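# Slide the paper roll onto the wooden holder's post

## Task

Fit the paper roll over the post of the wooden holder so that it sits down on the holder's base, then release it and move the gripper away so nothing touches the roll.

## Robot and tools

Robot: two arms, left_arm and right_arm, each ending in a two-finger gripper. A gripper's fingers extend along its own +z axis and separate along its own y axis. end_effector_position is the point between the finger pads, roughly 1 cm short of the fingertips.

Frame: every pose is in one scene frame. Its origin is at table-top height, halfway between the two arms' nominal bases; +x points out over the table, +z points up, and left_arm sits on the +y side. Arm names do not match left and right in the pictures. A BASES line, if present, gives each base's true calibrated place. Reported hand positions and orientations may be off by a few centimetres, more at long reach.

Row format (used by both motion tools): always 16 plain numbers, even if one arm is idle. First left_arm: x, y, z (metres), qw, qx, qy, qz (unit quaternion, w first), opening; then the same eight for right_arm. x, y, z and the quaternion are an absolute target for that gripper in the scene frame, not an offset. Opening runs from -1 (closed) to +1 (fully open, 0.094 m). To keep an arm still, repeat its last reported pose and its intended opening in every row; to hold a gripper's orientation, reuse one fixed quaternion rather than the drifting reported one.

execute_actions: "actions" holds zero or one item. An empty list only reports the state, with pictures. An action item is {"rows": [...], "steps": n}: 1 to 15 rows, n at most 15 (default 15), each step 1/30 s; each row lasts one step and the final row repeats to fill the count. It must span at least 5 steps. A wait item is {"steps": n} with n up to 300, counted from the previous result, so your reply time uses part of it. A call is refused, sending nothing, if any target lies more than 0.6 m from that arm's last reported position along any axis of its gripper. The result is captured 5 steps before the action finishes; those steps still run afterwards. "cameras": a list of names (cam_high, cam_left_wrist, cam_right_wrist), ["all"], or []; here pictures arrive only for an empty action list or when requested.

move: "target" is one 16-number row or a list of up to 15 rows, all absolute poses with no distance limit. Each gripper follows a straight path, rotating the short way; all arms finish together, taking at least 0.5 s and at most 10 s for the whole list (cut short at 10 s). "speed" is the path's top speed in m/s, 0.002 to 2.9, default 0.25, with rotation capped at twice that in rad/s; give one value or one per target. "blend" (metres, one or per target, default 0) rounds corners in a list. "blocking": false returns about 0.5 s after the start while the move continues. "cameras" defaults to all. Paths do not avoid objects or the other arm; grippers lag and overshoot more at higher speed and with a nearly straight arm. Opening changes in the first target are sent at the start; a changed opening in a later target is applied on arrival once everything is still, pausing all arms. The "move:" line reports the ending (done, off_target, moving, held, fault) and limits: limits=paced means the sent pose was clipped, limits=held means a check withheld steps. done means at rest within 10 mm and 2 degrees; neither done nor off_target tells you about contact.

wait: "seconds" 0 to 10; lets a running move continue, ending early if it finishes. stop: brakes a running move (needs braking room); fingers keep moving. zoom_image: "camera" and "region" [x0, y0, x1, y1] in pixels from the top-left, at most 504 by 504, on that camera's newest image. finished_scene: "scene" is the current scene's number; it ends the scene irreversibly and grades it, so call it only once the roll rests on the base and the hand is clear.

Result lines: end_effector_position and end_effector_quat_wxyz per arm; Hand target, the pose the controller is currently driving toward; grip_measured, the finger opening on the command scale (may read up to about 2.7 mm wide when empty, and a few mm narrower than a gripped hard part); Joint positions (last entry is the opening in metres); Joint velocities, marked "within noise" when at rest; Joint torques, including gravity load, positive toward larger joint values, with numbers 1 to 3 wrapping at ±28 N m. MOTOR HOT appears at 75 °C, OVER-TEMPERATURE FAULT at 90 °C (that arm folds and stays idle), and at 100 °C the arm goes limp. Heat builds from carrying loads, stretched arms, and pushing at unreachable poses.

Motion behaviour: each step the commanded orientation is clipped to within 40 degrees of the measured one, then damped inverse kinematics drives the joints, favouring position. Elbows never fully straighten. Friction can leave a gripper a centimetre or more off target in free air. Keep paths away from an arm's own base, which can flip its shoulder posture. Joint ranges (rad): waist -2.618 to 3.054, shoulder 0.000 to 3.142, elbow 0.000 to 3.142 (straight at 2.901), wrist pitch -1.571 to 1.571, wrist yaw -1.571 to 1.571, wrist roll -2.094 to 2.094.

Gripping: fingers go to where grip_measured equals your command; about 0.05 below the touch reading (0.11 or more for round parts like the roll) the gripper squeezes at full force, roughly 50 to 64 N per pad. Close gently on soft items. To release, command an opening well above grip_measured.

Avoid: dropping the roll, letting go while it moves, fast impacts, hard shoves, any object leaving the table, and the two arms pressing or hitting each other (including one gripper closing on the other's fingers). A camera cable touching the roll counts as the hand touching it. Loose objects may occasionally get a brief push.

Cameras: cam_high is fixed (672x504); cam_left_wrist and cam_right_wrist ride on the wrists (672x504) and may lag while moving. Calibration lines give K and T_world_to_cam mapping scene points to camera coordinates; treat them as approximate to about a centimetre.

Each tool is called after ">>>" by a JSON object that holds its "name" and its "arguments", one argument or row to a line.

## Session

>>> {"name": "execute_actions", "arguments": {
  "actions": [],
  "cameras": ["all"]
}}

>>> {"name": "zoom_image", "arguments": {
  "camera": "cam_high",
  "region": [120, 100, 520, 380]
}}

Scene clock: 0.00 s of 4400.00 s.
left_arm: end_effector_position=(+0.2734, +0.2698, +0.1704) grip_measured=+1.000 end_effector_quat_wxyz=(+0.613, -0.019, +0.788, +0.051) | right_arm: end_effector_position=(+0.3790, -0.1786, +0.0822) grip_measured=+1.000 end_effector_quat_wxyz=(+0.474, -0.118, +0.868, +0.090)
Joint positions: left_arm=[-0.266 0.121 0.209 -0.349 -0.344 -0.031 0.094] | right_arm=[0.363 1.627 0.664 0.398 0.046 0.081 0.094]
Joint velocities: within noise
Joint torques (N m): no reading
Motor temperatures (°C): left_arm=[23 24 21 24 22 21 23] | right_arm=[23 23 22 22 22 23 24]
Heat: left arm: 24 °C; right arm: 24 °C.
Hand target: left_arm +0.2725, +0.2703, +0.1734; +0.616, -0.020, +0.786, +0.051 | right_arm +0.3823, -0.1774, +0.0908; +0.483, -0.117, +0.863, +0.092
camera_calibration:
cam_left_wrist: T_world_to_cam=[[0.101817, -0.992512, 0.0674804, 0.224411], [-0.662345, -0.118246, -0.739809, 0.363948], [0.742248, 0.0306295, -0.669425, 0.00653824], [0, 0, 0, 1]] pos_world=[0.213357, 0.265566, 0.258486]
cam_right_wrist: T_world_to_cam=[[0.371663, -0.927238, 0.0457862, -0.31111], [-0.803107, -0.345865, -0.485178, 0.306245], [0.465711, 0.143551, -0.873216, 0.0248398], [0, 0, 0, 1]] pos_world=[0.350007, -0.186119, 0.184518]

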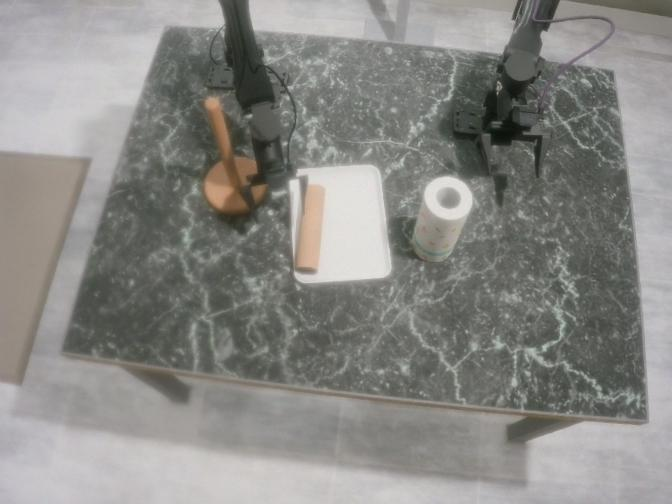

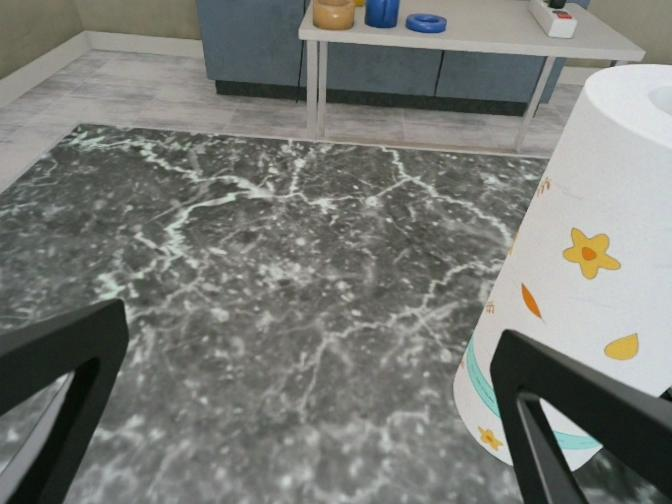

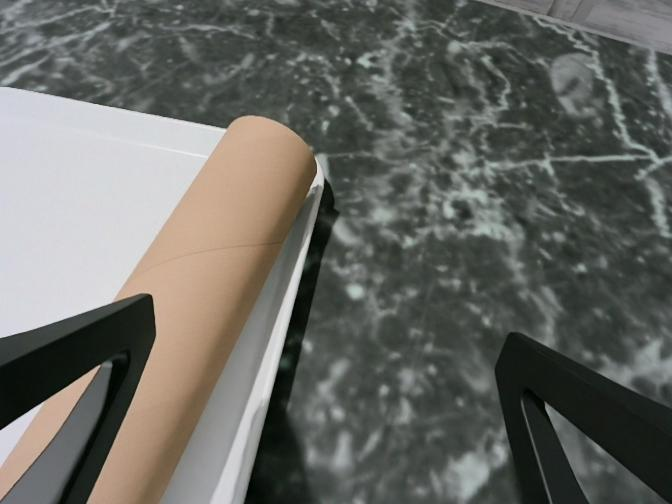

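Scaled by 1.260 from the camera's 672x504 image, which has a finer 960x720 frame.

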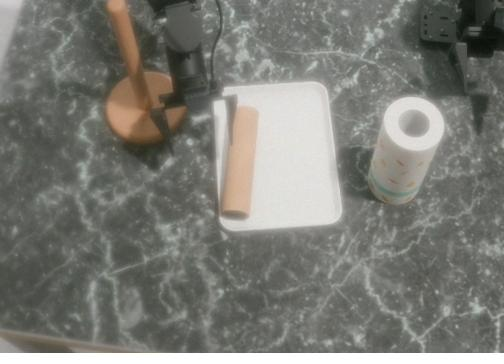

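>>> {"name": "move", "arguments": {
  "target": [0.290, 0.2324, 0.13, 0.6533, 0.2706, 0.6533, -0.2706, 1, 0.379, -0.1786, 0.22, 0.474, -0.118, 0.868, 0.090, 1],
  "speed": 0.4,
  "cameras": ["cam_high", "cam_left_wrist"]
}}

>>> {"name": "zoom_image", "arguments": {
  "camera": "cam_high",
  "region": [390, 150, 510, 280]
}}

>>> {"name": "zoom_image", "arguments": {
  "camera": "cam_high",
  "region": [180, 80, 310, 230]
}}

Scene clock: 8.53 s of 4400.00 s.
left_arm: end_effector_position=(+0.2929, +0.2339, +0.1309) grip_measured=+1.000 end_effector_quat_wxyz=(+0.644, +0.279, +0.662, -0.264) | right_arm: end_effector_position=(+0.3768, -0.1795, +0.1936) grip_measured=+1.000 end_effector_quat_wxyz=(+0.450, -0.121, +0.881, +0.084)
Joint positions: left_arm=[0.606 1.443 0.057 1.184 1.41 0.209 0.094] | right_arm=[0.363 1.421 1.015 -0.215 0.046 0.081 0.094]
Joint velocities: left_arm=[-0.007 0.222 -0.042 0.432 -0.007 -0.227 0] | right_arm=[within noise]
Joint torques (N m): left_arm=[0.27 -2.21 3.02 1.58 0.19 -0.07] | right_arm=[-0.02 -9.83 10.71 1.57 0.02 0.03]
Motor temperatures (°C): left_arm=[23 24 21 27 22 21 23] | right_arm=[23 24 23 24 22 23 24]
Heat: left arm: 27 °C; right arm: 24 °C.
Hand target: left_arm +0.2898, +0.2323, +0.1303; +0.644, +0.276, +0.661, -0.268 | right_arm +0.3786, -0.1788, +0.2198; +0.474, -0.118, +0.868, +0.090
Off the commanded pose: left_arm 0.003 m, 2 deg | right_arm 0.027 m, 3 deg.
Kept back: nothing.
move: off_target (right_arm)
camera_calibration:
cam_left_wrist: T_world_to_cam=[[-0.716679, -0.688167, 0.113131, 0.352003], [-0.415406, 0.290933, -0.861856, 0.19139], [0.560187, -0.664669, -0.494374, 0.159791], [0, 0, 0, 1]] pos_world=[0.242265, 0.292763, 0.204125]
Images, in order (width x height): cam_high 672x504, cam_left_wrist 672x504.

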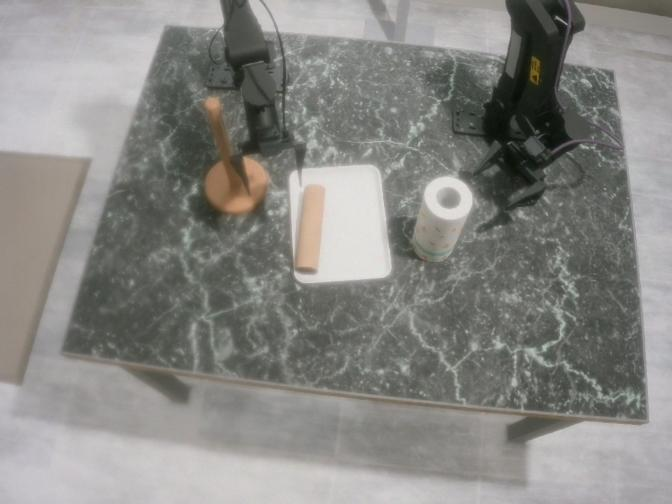

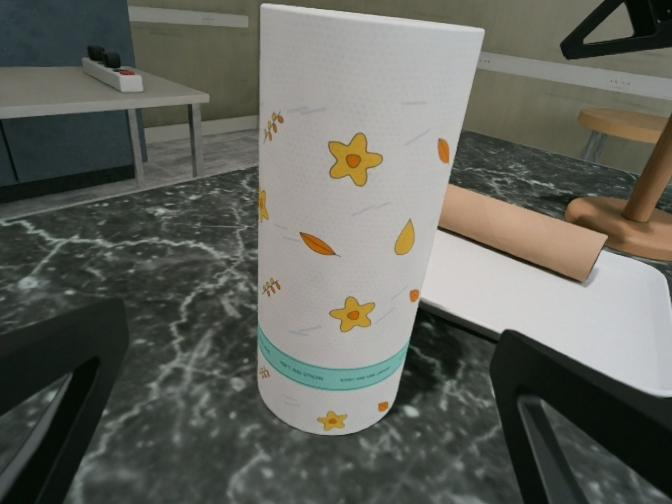

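Scaled by 3.877 from the camera's 672x504 image, which has a finer 960x720 frame.

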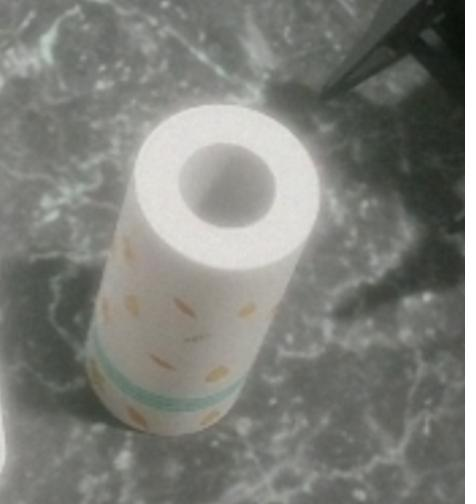

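Scaled by 3.360 from the camera's 672x504 image, which has a finer 960x720 frame.

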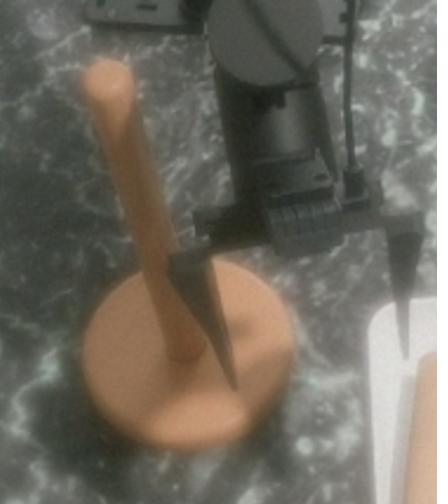

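>>> {"name": "move", "arguments": {
  "target": [
    [0.3115, 0.2104, 0.129, 0.6363, 0.3083, 0.6363, -0.3083, 1, 0.300, -0.070, 0.26, 0.5390, -0.2802, 0.7698, 0.1962, 1],
    [0.3645, 0.1420, 0.128, 0.6363, 0.3083, 0.6363, -0.3083, 1, 0.057, -0.089, 0.27, 0.4987, -0.4551, 0.6499, 0.3492, 1],
    [0.3645, 0.1420, 0.128, 0.6363, 0.3083, 0.6363, -0.3083, 0.55, 0.057, -0.089, 0.27, 0.4987, -0.4551, 0.6499, 0.3492, 1]
  ],
  "speed": [0.4, 0.4, 0.4],
  "cameras": ["cam_high", "cam_left_wrist"]
}}

Scene clock: 15.20 s of 4400.00 s.
left_arm: end_effector_position=(+0.3585, +0.1429, +0.1145) grip_measured=+0.554 end_effector_quat_wxyz=(+0.607, +0.295, +0.665, -0.321) | right_arm: end_effector_position=(+0.0575, -0.0870, +0.2775) grip_measured=+1.000 end_effector_quat_wxyz=(+0.503, -0.456, +0.645, +0.353)
Joint positions: left_arm=[0.056 1.791 0.233 1.455 0.977 0.016 0.073] | right_arm=[1.236 0.478 0.64 -0.411 0.021 0.002 0.094]
Joint velocities: within noise
Joint torques (N m): left_arm=[-0.53 -4.23 4.86 2.95 0 -0.11] | right_arm=[0.65 0.24 5.59 1.77 0.16 0.11]
Motor temperatures (°C): left_arm=[23 24 21 28 22 21 23] | right_arm=[23 25 24 25 22 23 24]
Heat: left arm: 28 °C; right arm: 25 °C.
Hand target: left_arm +0.3637, +0.1421, +0.1279; +0.634, +0.309, +0.639, -0.308 | right_arm +0.0571, -0.0888, +0.2701; +0.499, -0.455, +0.650, +0.349
Off the commanded pose: left_arm 0.015 m, 5 deg | right_arm 0.008 m, 1 deg.
Kept back: nothing.
move: off_target (left_arm); target 3's new opening was sent with left_arm's hand 0.015 m and 5 deg from that target
camera_calibration:
cam_left_wrist: T_world_to_cam=[[-0.777989, -0.598068, 0.19248, 0.338361], [-0.446663, 0.31105, -0.838892, 0.236696], [0.441843, -0.738622, -0.509128, 0.109126], [0, 0, 0, 1]] pos_world=[0.320748, 0.209342, 0.188994]
Images, in order (width x height): cam_high 672x504, cam_left_wrist 672x504.

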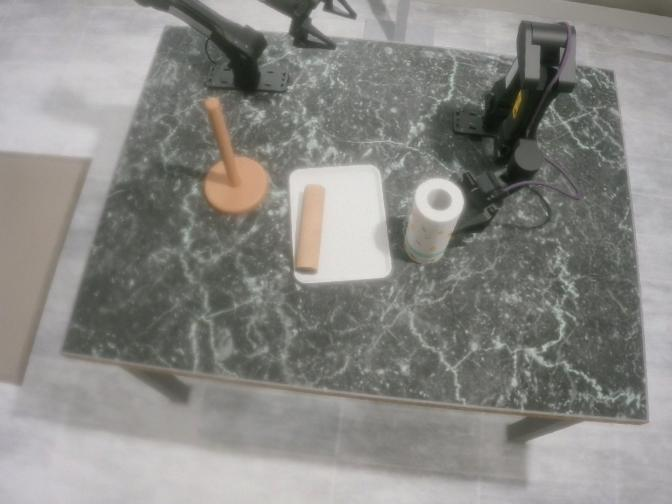

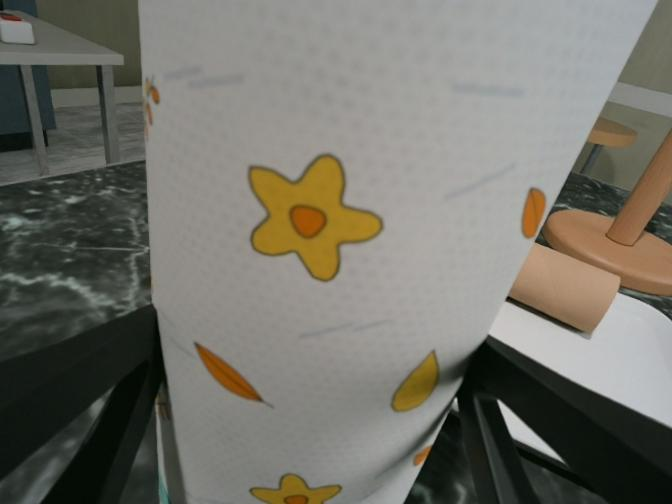

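>>> {"name": "move", "arguments": {
  "target": [
    [0.3645, 0.1420, 0.128, 0.6363, 0.3083, 0.6363, -0.3083, 1, 0.057, -0.089, 0.27, 0.4987, -0.4551, 0.6499, 0.3492, 1],
    [0.3800, 0.1245, 0.134, 0.6363, 0.3083, 0.6363, -0.3083, 1, 0.057, -0.089, 0.27, 0.4987, -0.4551, 0.6499, 0.3492, 1],
    [0.3800, 0.1245, 0.134, 0.6363, 0.3083, 0.6363, -0.3083, 0.55, 0.057, -0.089, 0.27, 0.4987, -0.4551, 0.6499, 0.3492, 1]
  ],
  "speed": 0.2,
  "cameras": ["cam_high", "cam_left_wrist"]
}}

Scene clock: 19.40 s of 4400.00 s.
left_arm: end_effector_position=(+0.3743, +0.1253, +0.1284) grip_measured=+0.595 end_effector_quat_wxyz=(+0.623, +0.305, +0.648, -0.314) | right_arm: end_effector_position=(+0.0575, -0.0870, +0.2774) grip_measured=+1.000 end_effector_quat_wxyz=(+0.502, -0.456, +0.645, +0.352)
Joint positions: left_arm=[-0.026 1.791 0.294 1.453 0.899 0.008 0.075] | right_arm=[1.236 0.478 0.64 -0.412 0.022 0.002 0.094]
Joint velocities: within noise
Joint torques (N m): left_arm=[-0.46 -4.7 5.35 2.42 -0.07 -0.09] | right_arm=[0.65 0.17 5.6 1.78 0.14 0.11]
Motor temperatures (°C): left_arm=[23 24 21 29 22 21 24] | right_arm=[23 24 24 25 22 23 24]
Heat: left arm: 29 °C; right arm: 25 °C.
Hand target: left_arm +0.3797, +0.1245, +0.1341; +0.636, +0.309, +0.637, -0.308 | right_arm +0.0571, -0.0888, +0.2701; +0.499, -0.455, +0.650, +0.349
Off the commanded pose: left_arm 0.008 m, 2 deg | right_arm 0.008 m, 1 deg.
Kept back: nothing.
move: done
camera_calibration:
cam_left_wrist: T_world_to_cam=[[-0.788937, -0.595995, 0.149564, 0.346735], [-0.400936, 0.31484, -0.860306, 0.246076], [0.465649, -0.738692, -0.487345, 0.0844224], [0, 0, 0, 1]] pos_world=[0.332902, 0.19154, 0.200985]
Images, in order (width x height): cam_high 672x504, cam_left_wrist 672x504.

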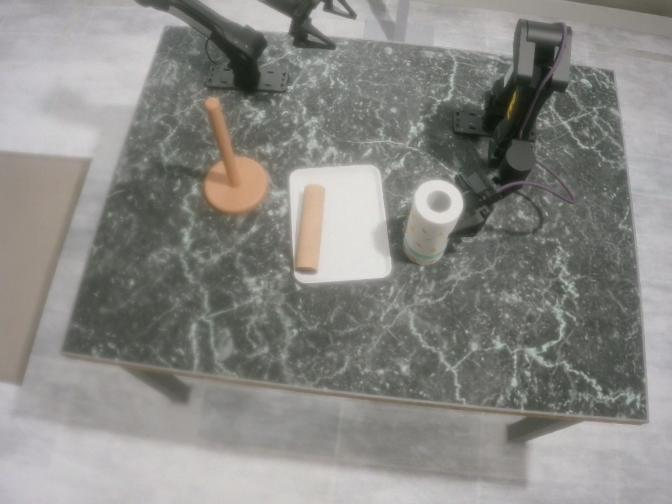

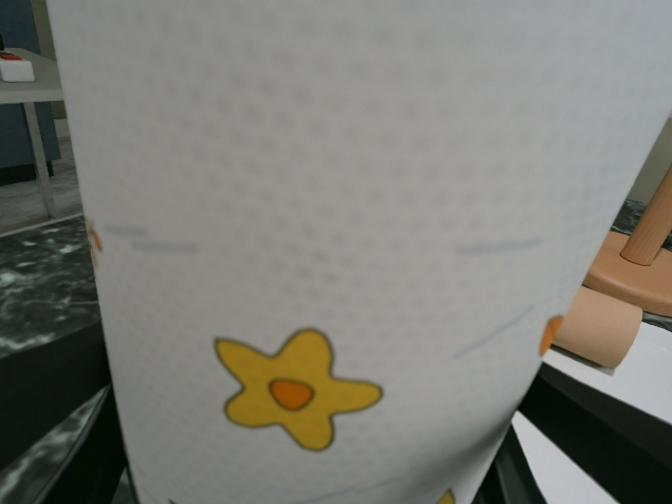

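>>> {"name": "move", "arguments": {
  "target": [
    [0.3750, 0.1250, 0.30, 0.623, 0.305, 0.648, -0.314, 0.45, -0.093, -0.0825, 0.27, 0.3706, -0.6295, 0.4830, 0.4830, 1],
    [0.318, -0.150, 0.472, 0.5777, 0.3854, 0.6037, -0.3911, 0.45, -0.093, -0.0825, 0.27, 0.3706, -0.6295, 0.4830, 0.4830, 1],
    [0.291, -0.297, 0.470, 0.5777, 0.3854, 0.6037, -0.3911, 0.45, -0.093, -0.0825, 0.27, 0.3706, -0.6295, 0.4830, 0.4830, 1]
  ],
  "speed": [0.4, 0.5, 0.35],
  "blend": [0.05, 0.05, 0],
  "cameras": ["cam_high", "cam_left_wrist"]
}}

>>> {"name": "zoom_image", "arguments": {
  "camera": "cam_high",
  "region": [150, 10, 290, 210]
}}

Scene clock: 24.87 s of 4400.00 s.
left_arm: end_effector_position=(+0.2841, -0.2911, +0.4714) grip_measured=+0.595 end_effector_quat_wxyz=(+0.571, +0.387, +0.606, -0.396) | right_arm: end_effector_position=(-0.0888, -0.0841, +0.2755) grip_measured=+1.000 end_effector_quat_wxyz=(-0.376, +0.624, -0.488, -0.482)
Joint positions: left_arm=[-1.169 2.056 2.347 -0.326 0.025 -0.038 0.075] | right_arm=[1.793 0.463 0.64 -0.434 -0.008 0 0.094]
Joint velocities: within noise
Joint torques (N m): left_arm=[0.36 -9.78 9.85 2.33 -0.1 0.11] | right_arm=[0.61 1.94 5.53 2.05 -0.11 -0.01]
Motor temperatures (°C): left_arm=[23 24 22 30 22 21 24] | right_arm=[23 24 24 26 22 23 24]
Heat: left arm: 30 °C; right arm: 26 °C.
Hand target: left_arm +0.2908, -0.2965, +0.4697; +0.578, +0.385, +0.603, -0.391 | right_arm -0.0930, -0.0827, +0.2700; -0.371, +0.629, -0.483, -0.483
Off the commanded pose: left_arm 0.009 m, 1 deg | right_arm 0.007 m, 1 deg.
Kept back: nothing.
move: done
camera_calibration:
cam_left_wrist: T_world_to_cam=[[-0.91639, -0.365994, 0.162102, 0.0733406], [-0.315497, 0.411168, -0.855221, 0.637454], [0.246354, -0.834859, -0.492261, 0.0227707], [0, 0, 0, 1]] pos_world=[0.262714, -0.216248, 0.544485]
Images, in order (width x height): cam_high 672x504, cam_left_wrist 672x504.

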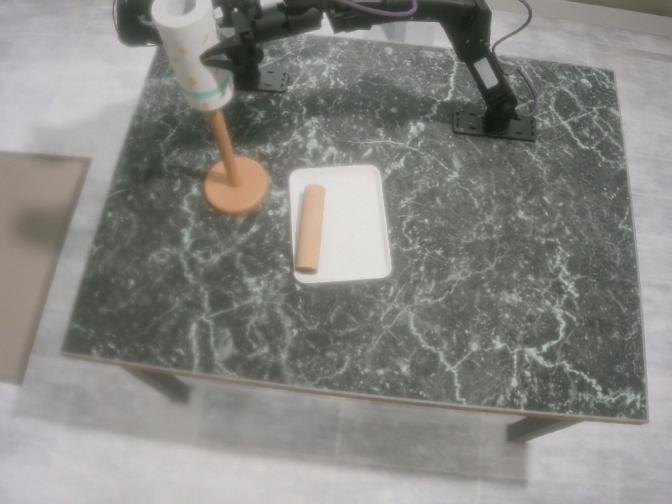

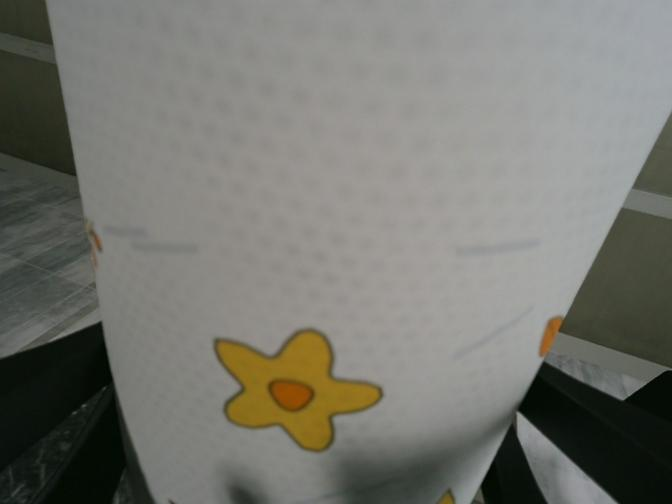

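Scaled by 2.520 from the camera's 672x504 image, which has a finer 960x720 frame.

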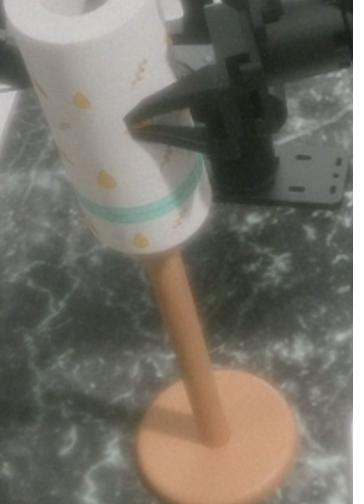

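>>> {"name": "move", "arguments": {
  "target": [0.2875, -0.2820, 0.400, 0.5856, 0.3803, 0.5961, -0.3961, 0.45, -0.093, -0.0825, 0.27, 0.3706, -0.6295, 0.4830, 0.4830, 1],
  "speed": 0.12,
  "cameras": ["cam_high"]
}}

>>> {"name": "zoom_image", "arguments": {
  "camera": "cam_high",
  "region": [150, 20, 290, 220]
}}

Scene clock: 28.73 s of 4400.00 s.
left_arm: end_effector_position=(+0.2892, -0.2959, +0.3662) grip_measured=+0.594 end_effector_quat_wxyz=(+0.560, +0.392, +0.619, -0.387) | right_arm: end_effector_position=(-0.0888, -0.0841, +0.2756) grip_measured=+1.000 end_effector_quat_wxyz=(-0.376, +0.623, -0.488, -0.482)
Joint positions: left_arm=[-1.164 1.943 1.782 0.089 0.024 -0.038 0.075] | right_arm=[1.793 0.463 0.64 -0.433 -0.008 0 0.094]
Joint velocities: within noise
Joint torques (N m): left_arm=[0.58 -16.25 7.1 2.53 -0.04 0.11] | right_arm=[0.57 1.94 5.48 2.05 -0.12 -0.02]
Motor temperatures (°C): left_arm=[23 26 22 31 22 21 24] | right_arm=[23 24 24 26 22 23 24]
Heat: left arm: 31 °C; right arm: 26 °C.
Hand target: left_arm +0.2874, -0.2823, +0.3996; +0.586, +0.380, +0.596, -0.396 | right_arm -0.0930, -0.0827, +0.2701; -0.371, +0.629, -0.483, -0.483
Off the commanded pose: left_arm 0.037 m, 4 deg | right_arm 0.007 m, 1 deg.
Kept back: nothing.
move: off_target (left_arm)
Images, in order (width x height): cam_high 672x504.

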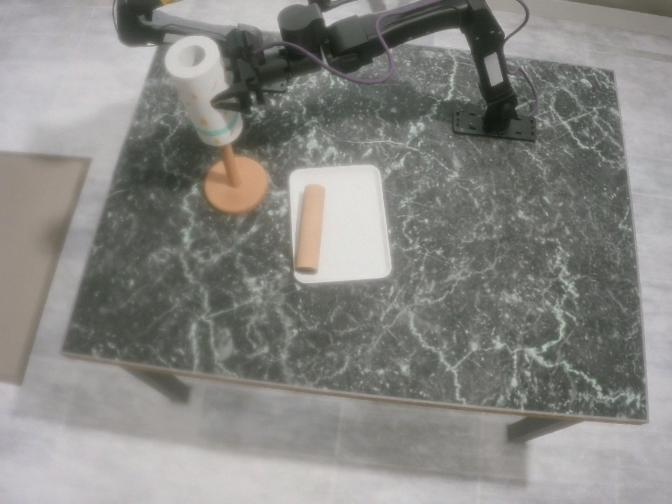

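Scaled by 2.520 from the camera's 672x504 image, which has a finer 960x720 frame.

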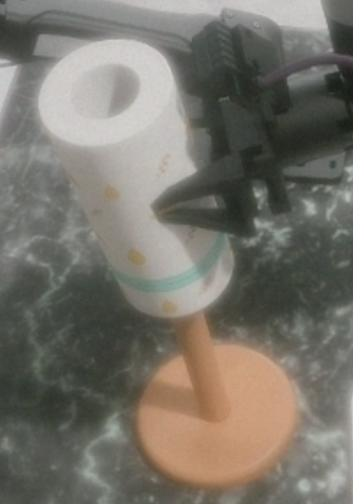

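>>> {"name": "move", "arguments": {
  "target": [
    [0.2865, -0.2900, 0.205, 0.5777, 0.3854, 0.6037, -0.3911, 0.45, -0.093, -0.0825, 0.27, 0.3706, -0.6295, 0.4830, 0.4830, 1],
    [0.2865, -0.2900, 0.162, 0.5777, 0.3854, 0.6037, -0.3911, 0.45, -0.093, -0.0825, 0.27, 0.3706, -0.6295, 0.4830, 0.4830, 1]
  ],
  "speed": [0.18, 0.06],
  "cameras": ["cam_high"]
}}

>>> {"name": "zoom_image", "arguments": {
  "camera": "cam_high",
  "region": [160, 80, 290, 230]
}}

Scene clock: 32.60 s of 4400.00 s.
left_arm: end_effector_position=(+0.2869, -0.2900, +0.1786) grip_measured=+0.594 end_effector_quat_wxyz=(+0.578, +0.381, +0.601, -0.399) | right_arm: end_effector_position=(-0.0888, -0.0841, +0.2756) grip_measured=+1.000 end_effector_quat_wxyz=(-0.376, +0.623, -0.488, -0.482)
Joint positions: left_arm=[-1.164 2.148 1.23 0.904 0.023 -0.038 0.075] | right_arm=[1.793 0.463 0.64 -0.433 -0.008 0 0.094]
Joint velocities: within noise
Joint torques (N m): left_arm=[-0.25 -10.44 5.5 2.5 -0.07 0.09] | right_arm=[0.55 1.89 5.55 2.07 -0.11 0]
Motor temperatures (°C): left_arm=[23 27 22 31 22 21 24] | right_arm=[23 24 24 26 22 23 24]
Heat: left arm: 31 °C; right arm: 26 °C.
Hand target: left_arm +0.2862, -0.2897, +0.1622; +0.577, +0.386, +0.604, -0.391 | right_arm -0.0929, -0.0827, +0.2700; -0.371, +0.629, -0.483, -0.483
Off the commanded pose: left_arm 0.017 m, 1 deg | right_arm 0.007 m, 1 deg.
Kept back: nothing.
move: off_target (left_arm)
Images, in order (width x height): cam_high 672x504.

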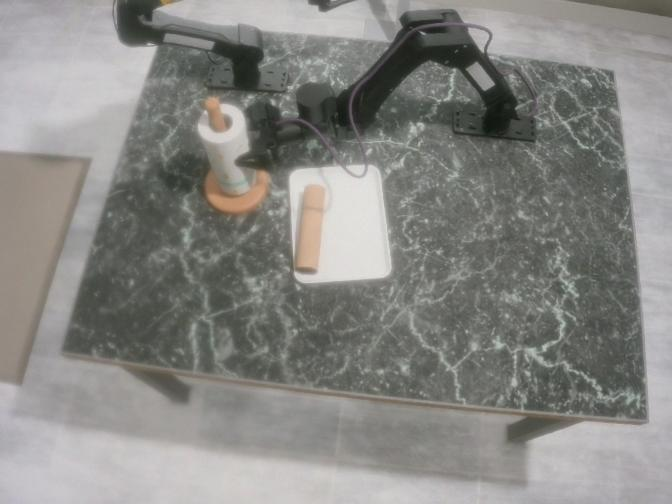

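Scaled by 3.360 from the camera's 672x504 image, which has a finer 960x720 frame.

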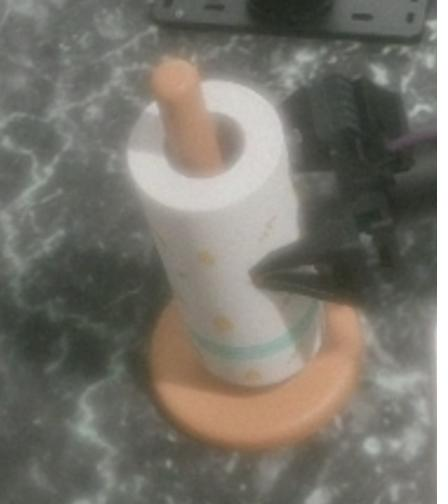

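>>> {"name": "move", "arguments": {
  "target": [0.2865, -0.2900, 0.144, 0.5777, 0.3854, 0.6037, -0.3911, 0.45, -0.093, -0.0825, 0.27, 0.3706, -0.6295, 0.4830, 0.4830, 1],
  "speed": 0.05,
  "cameras": ["cam_high"]
}}

>>> {"name": "zoom_image", "arguments": {
  "camera": "cam_high",
  "region": [160, 80, 290, 230]
}}

Scene clock: 34.43 s of 4400.00 s.
left_arm: end_effector_position=(+0.2872, -0.2906, +0.1613) grip_measured=+0.594 end_effector_quat_wxyz=(+0.579, +0.381, +0.601, -0.399) | right_arm: end_effector_position=(-0.0888, -0.0841, +0.2756) grip_measured=+1.000 end_effector_quat_wxyz=(-0.376, +0.623, -0.488, -0.482)
Joint positions: left_arm=[-1.164 2.193 1.219 0.963 0.022 -0.038 0.075] | right_arm=[1.793 0.463 0.64 -0.433 -0.008 0 0.094]
Joint velocities: within noise
Joint torques (N m): left_arm=[-0.38 -10.5 5.31 2.51 -0.1 0.11] | right_arm=[0.65 1.94 5.5 2.06 -0.12 -0.01]
Motor temperatures (°C): left_arm=[23 27 22 31 22 21 25] | right_arm=[23 24 24 27 22 23 24]
Heat: left arm: 31 °C; right arm: 27 °C.
Hand target: left_arm +0.2863, -0.2897, +0.1441; +0.577, +0.386, +0.604, -0.391 | right_arm -0.0929, -0.0827, +0.2700; -0.370, +0.630, -0.483, -0.483
Off the commanded pose: left_arm 0.017 m, 1 deg | right_arm 0.007 m, 1 deg.
Kept back: nothing.
move: off_target (left_arm)
Images, in order (width x height): cam_high 672x504.

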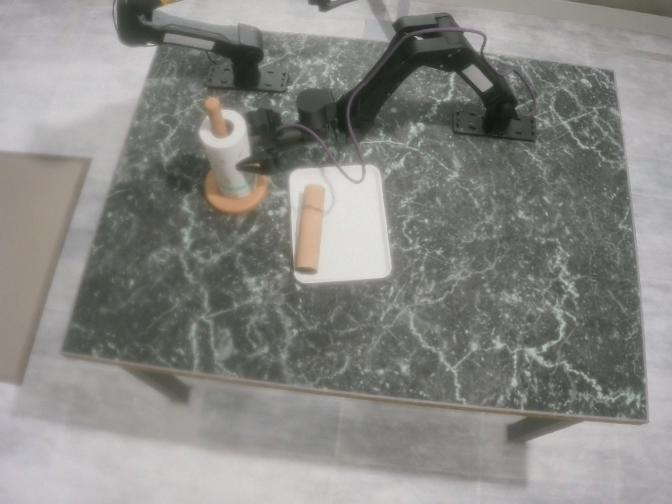

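Scaled by 3.360 from the camera's 672x504 image, which has a finer 960x720 frame.

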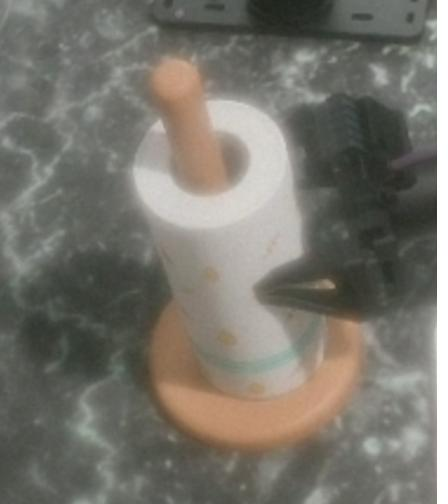

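>>> {"name": "move", "arguments": {
  "target": [0.2863, -0.2895, 0.126, 0.5777, 0.3854, 0.6037, -0.3911, 0.45, -0.093, -0.0825, 0.27, 0.3706, -0.6295, 0.4830, 0.4830, 1],
  "speed": 0.05,
  "cameras": ["cam_high"]
}}

>>> {"name": "zoom_image", "arguments": {
  "camera": "cam_high",
  "region": [160, 80, 290, 230]
}}

Scene clock: 35.63 s of 4400.00 s.
left_arm: end_effector_position=(+0.2872, -0.2906, +0.1575) grip_measured=+0.594 end_effector_quat_wxyz=(+0.590, +0.374, +0.589, -0.406) | right_arm: end_effector_position=(-0.0888, -0.0841, +0.2756) grip_measured=+1.000 end_effector_quat_wxyz=(-0.376, +0.623, -0.488, -0.482)
Joint positions: left_arm=[-1.164 2.227 1.212 1.041 0.022 -0.038 0.075] | right_arm=[1.793 0.463 0.64 -0.433 -0.008 0 0.094]
Joint velocities: within noise
Joint torques (N m): left_arm=[-0.28 -9.72 4.85 2.27 -0.08 0.11] | right_arm=[0.57 1.92 5.56 2.04 -0.12 -0.02]
Motor temperatures (°C): left_arm=[23 27 22 31 22 21 25] | right_arm=[23 24 24 27 22 23 24]
Heat: left arm: 31 °C; right arm: 27 °C.
Hand target: left_arm +0.2858, -0.2886, +0.1266; +0.578, +0.386, +0.604, -0.391 | right_arm -0.0929, -0.0827, +0.2700; -0.370, +0.630, -0.483, -0.483
Off the commanded pose: left_arm 0.032 m, 3 deg | right_arm 0.007 m, 1 deg.
Kept back: nothing.
move: off_target (left_arm)
Images, in order (width x height): cam_high 672x504.

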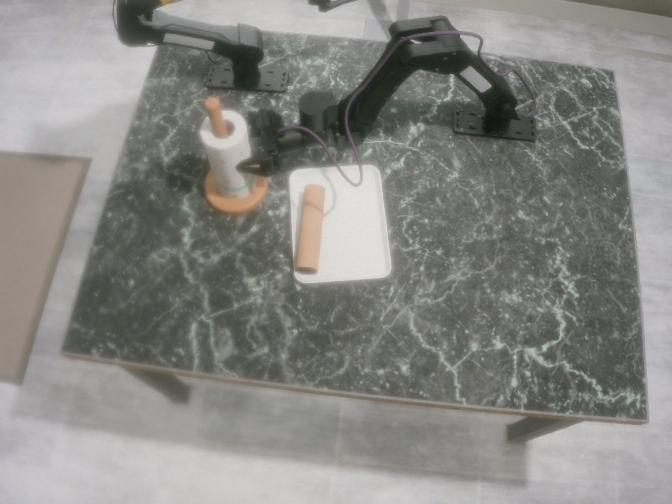

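Scaled by 3.360 from the camera's 672x504 image, which has a finer 960x720 frame.

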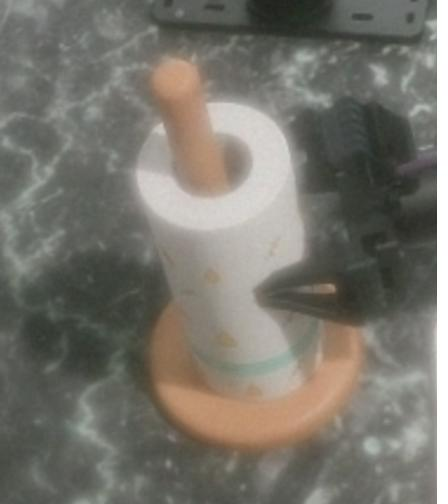

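>>> {"name": "move", "arguments": {
  "target": [
    [0.2863, -0.2895, 0.141, 0.5698, 0.3905, 0.6112, -0.3860, 0.45, -0.093, -0.0825, 0.27, 0.3706, -0.6295, 0.4830, 0.4830, 1],
    [0.2863, -0.2895, 0.141, 0.5698, 0.3905, 0.6112, -0.3860, 1, -0.093, -0.0825, 0.27, 0.3706, -0.6295, 0.4830, 0.4830, 1],
    [0.2550, -0.2160, 0.152, 0.5777, 0.3854, 0.6037, -0.3911, 1, -0.093, -0.0825, 0.27, 0.3706, -0.6295, 0.4830, 0.4830, 1],
    [0.2320, -0.1620, 0.185, 0.5777, 0.3854, 0.6037, -0.3911, 1, -0.093, -0.0825, 0.27, 0.3706, -0.6295, 0.4830, 0.4830, 1]
  ],
  "speed": [0.05, 0.1, 0.2, 0.25],
  "blend": [0, 0, 0.02, 0],
  "cameras": ["cam_high", "cam_left_wrist"]
}}

>>> {"name": "zoom_image", "arguments": {
  "camera": "cam_high",
  "region": [160, 80, 390, 280]
}}

Scene clock: 38.97 s of 4400.00 s.
left_arm: end_effector_position=(+0.2316, -0.1677, +0.1871) grip_measured=+0.999 end_effector_quat_wxyz=(+0.579, +0.381, +0.601, -0.398) | right_arm: end_effector_position=(-0.0888, -0.0841, +0.2757) grip_measured=+1.000 end_effector_quat_wxyz=(-0.376, +0.623, -0.488, -0.482)
Joint positions: left_arm=[-1.164 1.721 0.633 1.076 0.022 -0.037 0.094] | right_arm=[1.793 0.463 0.64 -0.433 -0.008 0 0.094]
Joint velocities: within noise
Joint torques (N m): left_arm=[0.5 -9.58 4.62 2.05 0.01 0.09] | right_arm=[0.58 1.96 5.59 2.04 -0.12 -0.02]
Motor temperatures (°C): left_arm=[23 27 22 32 22 21 25] | right_arm=[23 24 24 27 22 23 24]
Heat: left arm: 32 °C; right arm: 27 °C.
Hand target: left_arm +0.2320, -0.1622, +0.1849; +0.578, +0.385, +0.604, -0.391 | right_arm -0.0930, -0.0827, +0.2701; -0.371, +0.629, -0.483, -0.483
Off the commanded pose: left_arm 0.006 m, 1 deg | right_arm 0.007 m, 1 deg.
Kept back: nothing.
move: done; target 2's new opening was sent with left_arm's hand 0.014 m and 4 deg from that target
camera_calibration:
cam_left_wrist: T_world_to_cam=[[-0.915454, -0.369205, 0.160098, 0.116099], [-0.309798, 0.392658, -0.865936, 0.324613], [0.256844, -0.842323, -0.47384, -0.00834714], [0, 0, 0, 1]] pos_world=[0.208992, -0.0916286, 0.258551]
Images, in order (width x height): cam_high 672x504, cam_left_wrist 672x504.

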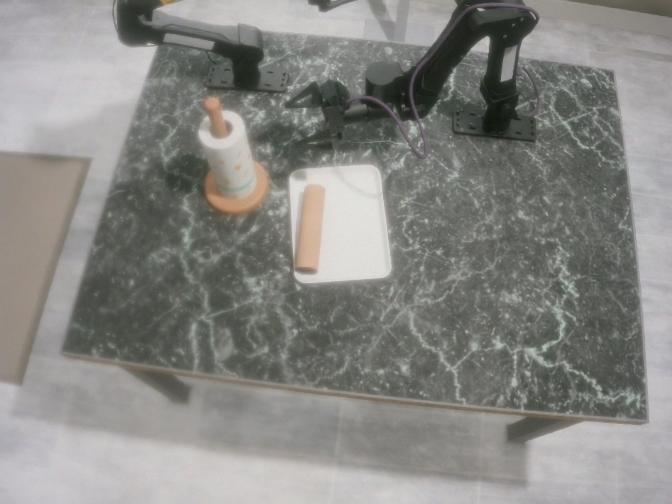

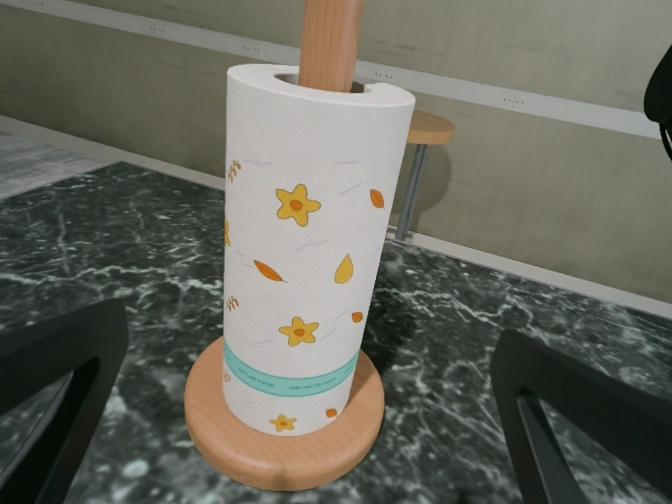

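Scaled by 2.191 from the camera's 672x504 image, which has a finer 960x720 frame.

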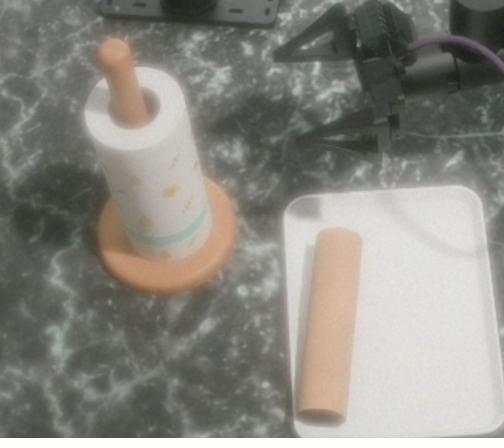

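The roll is standing on the holder's base and both hands are clear of it, so I'm ending the scene.

>>> {"name": "finished_scene", "arguments": {
  "scene": 2
}}

The scene is finished: the task was done.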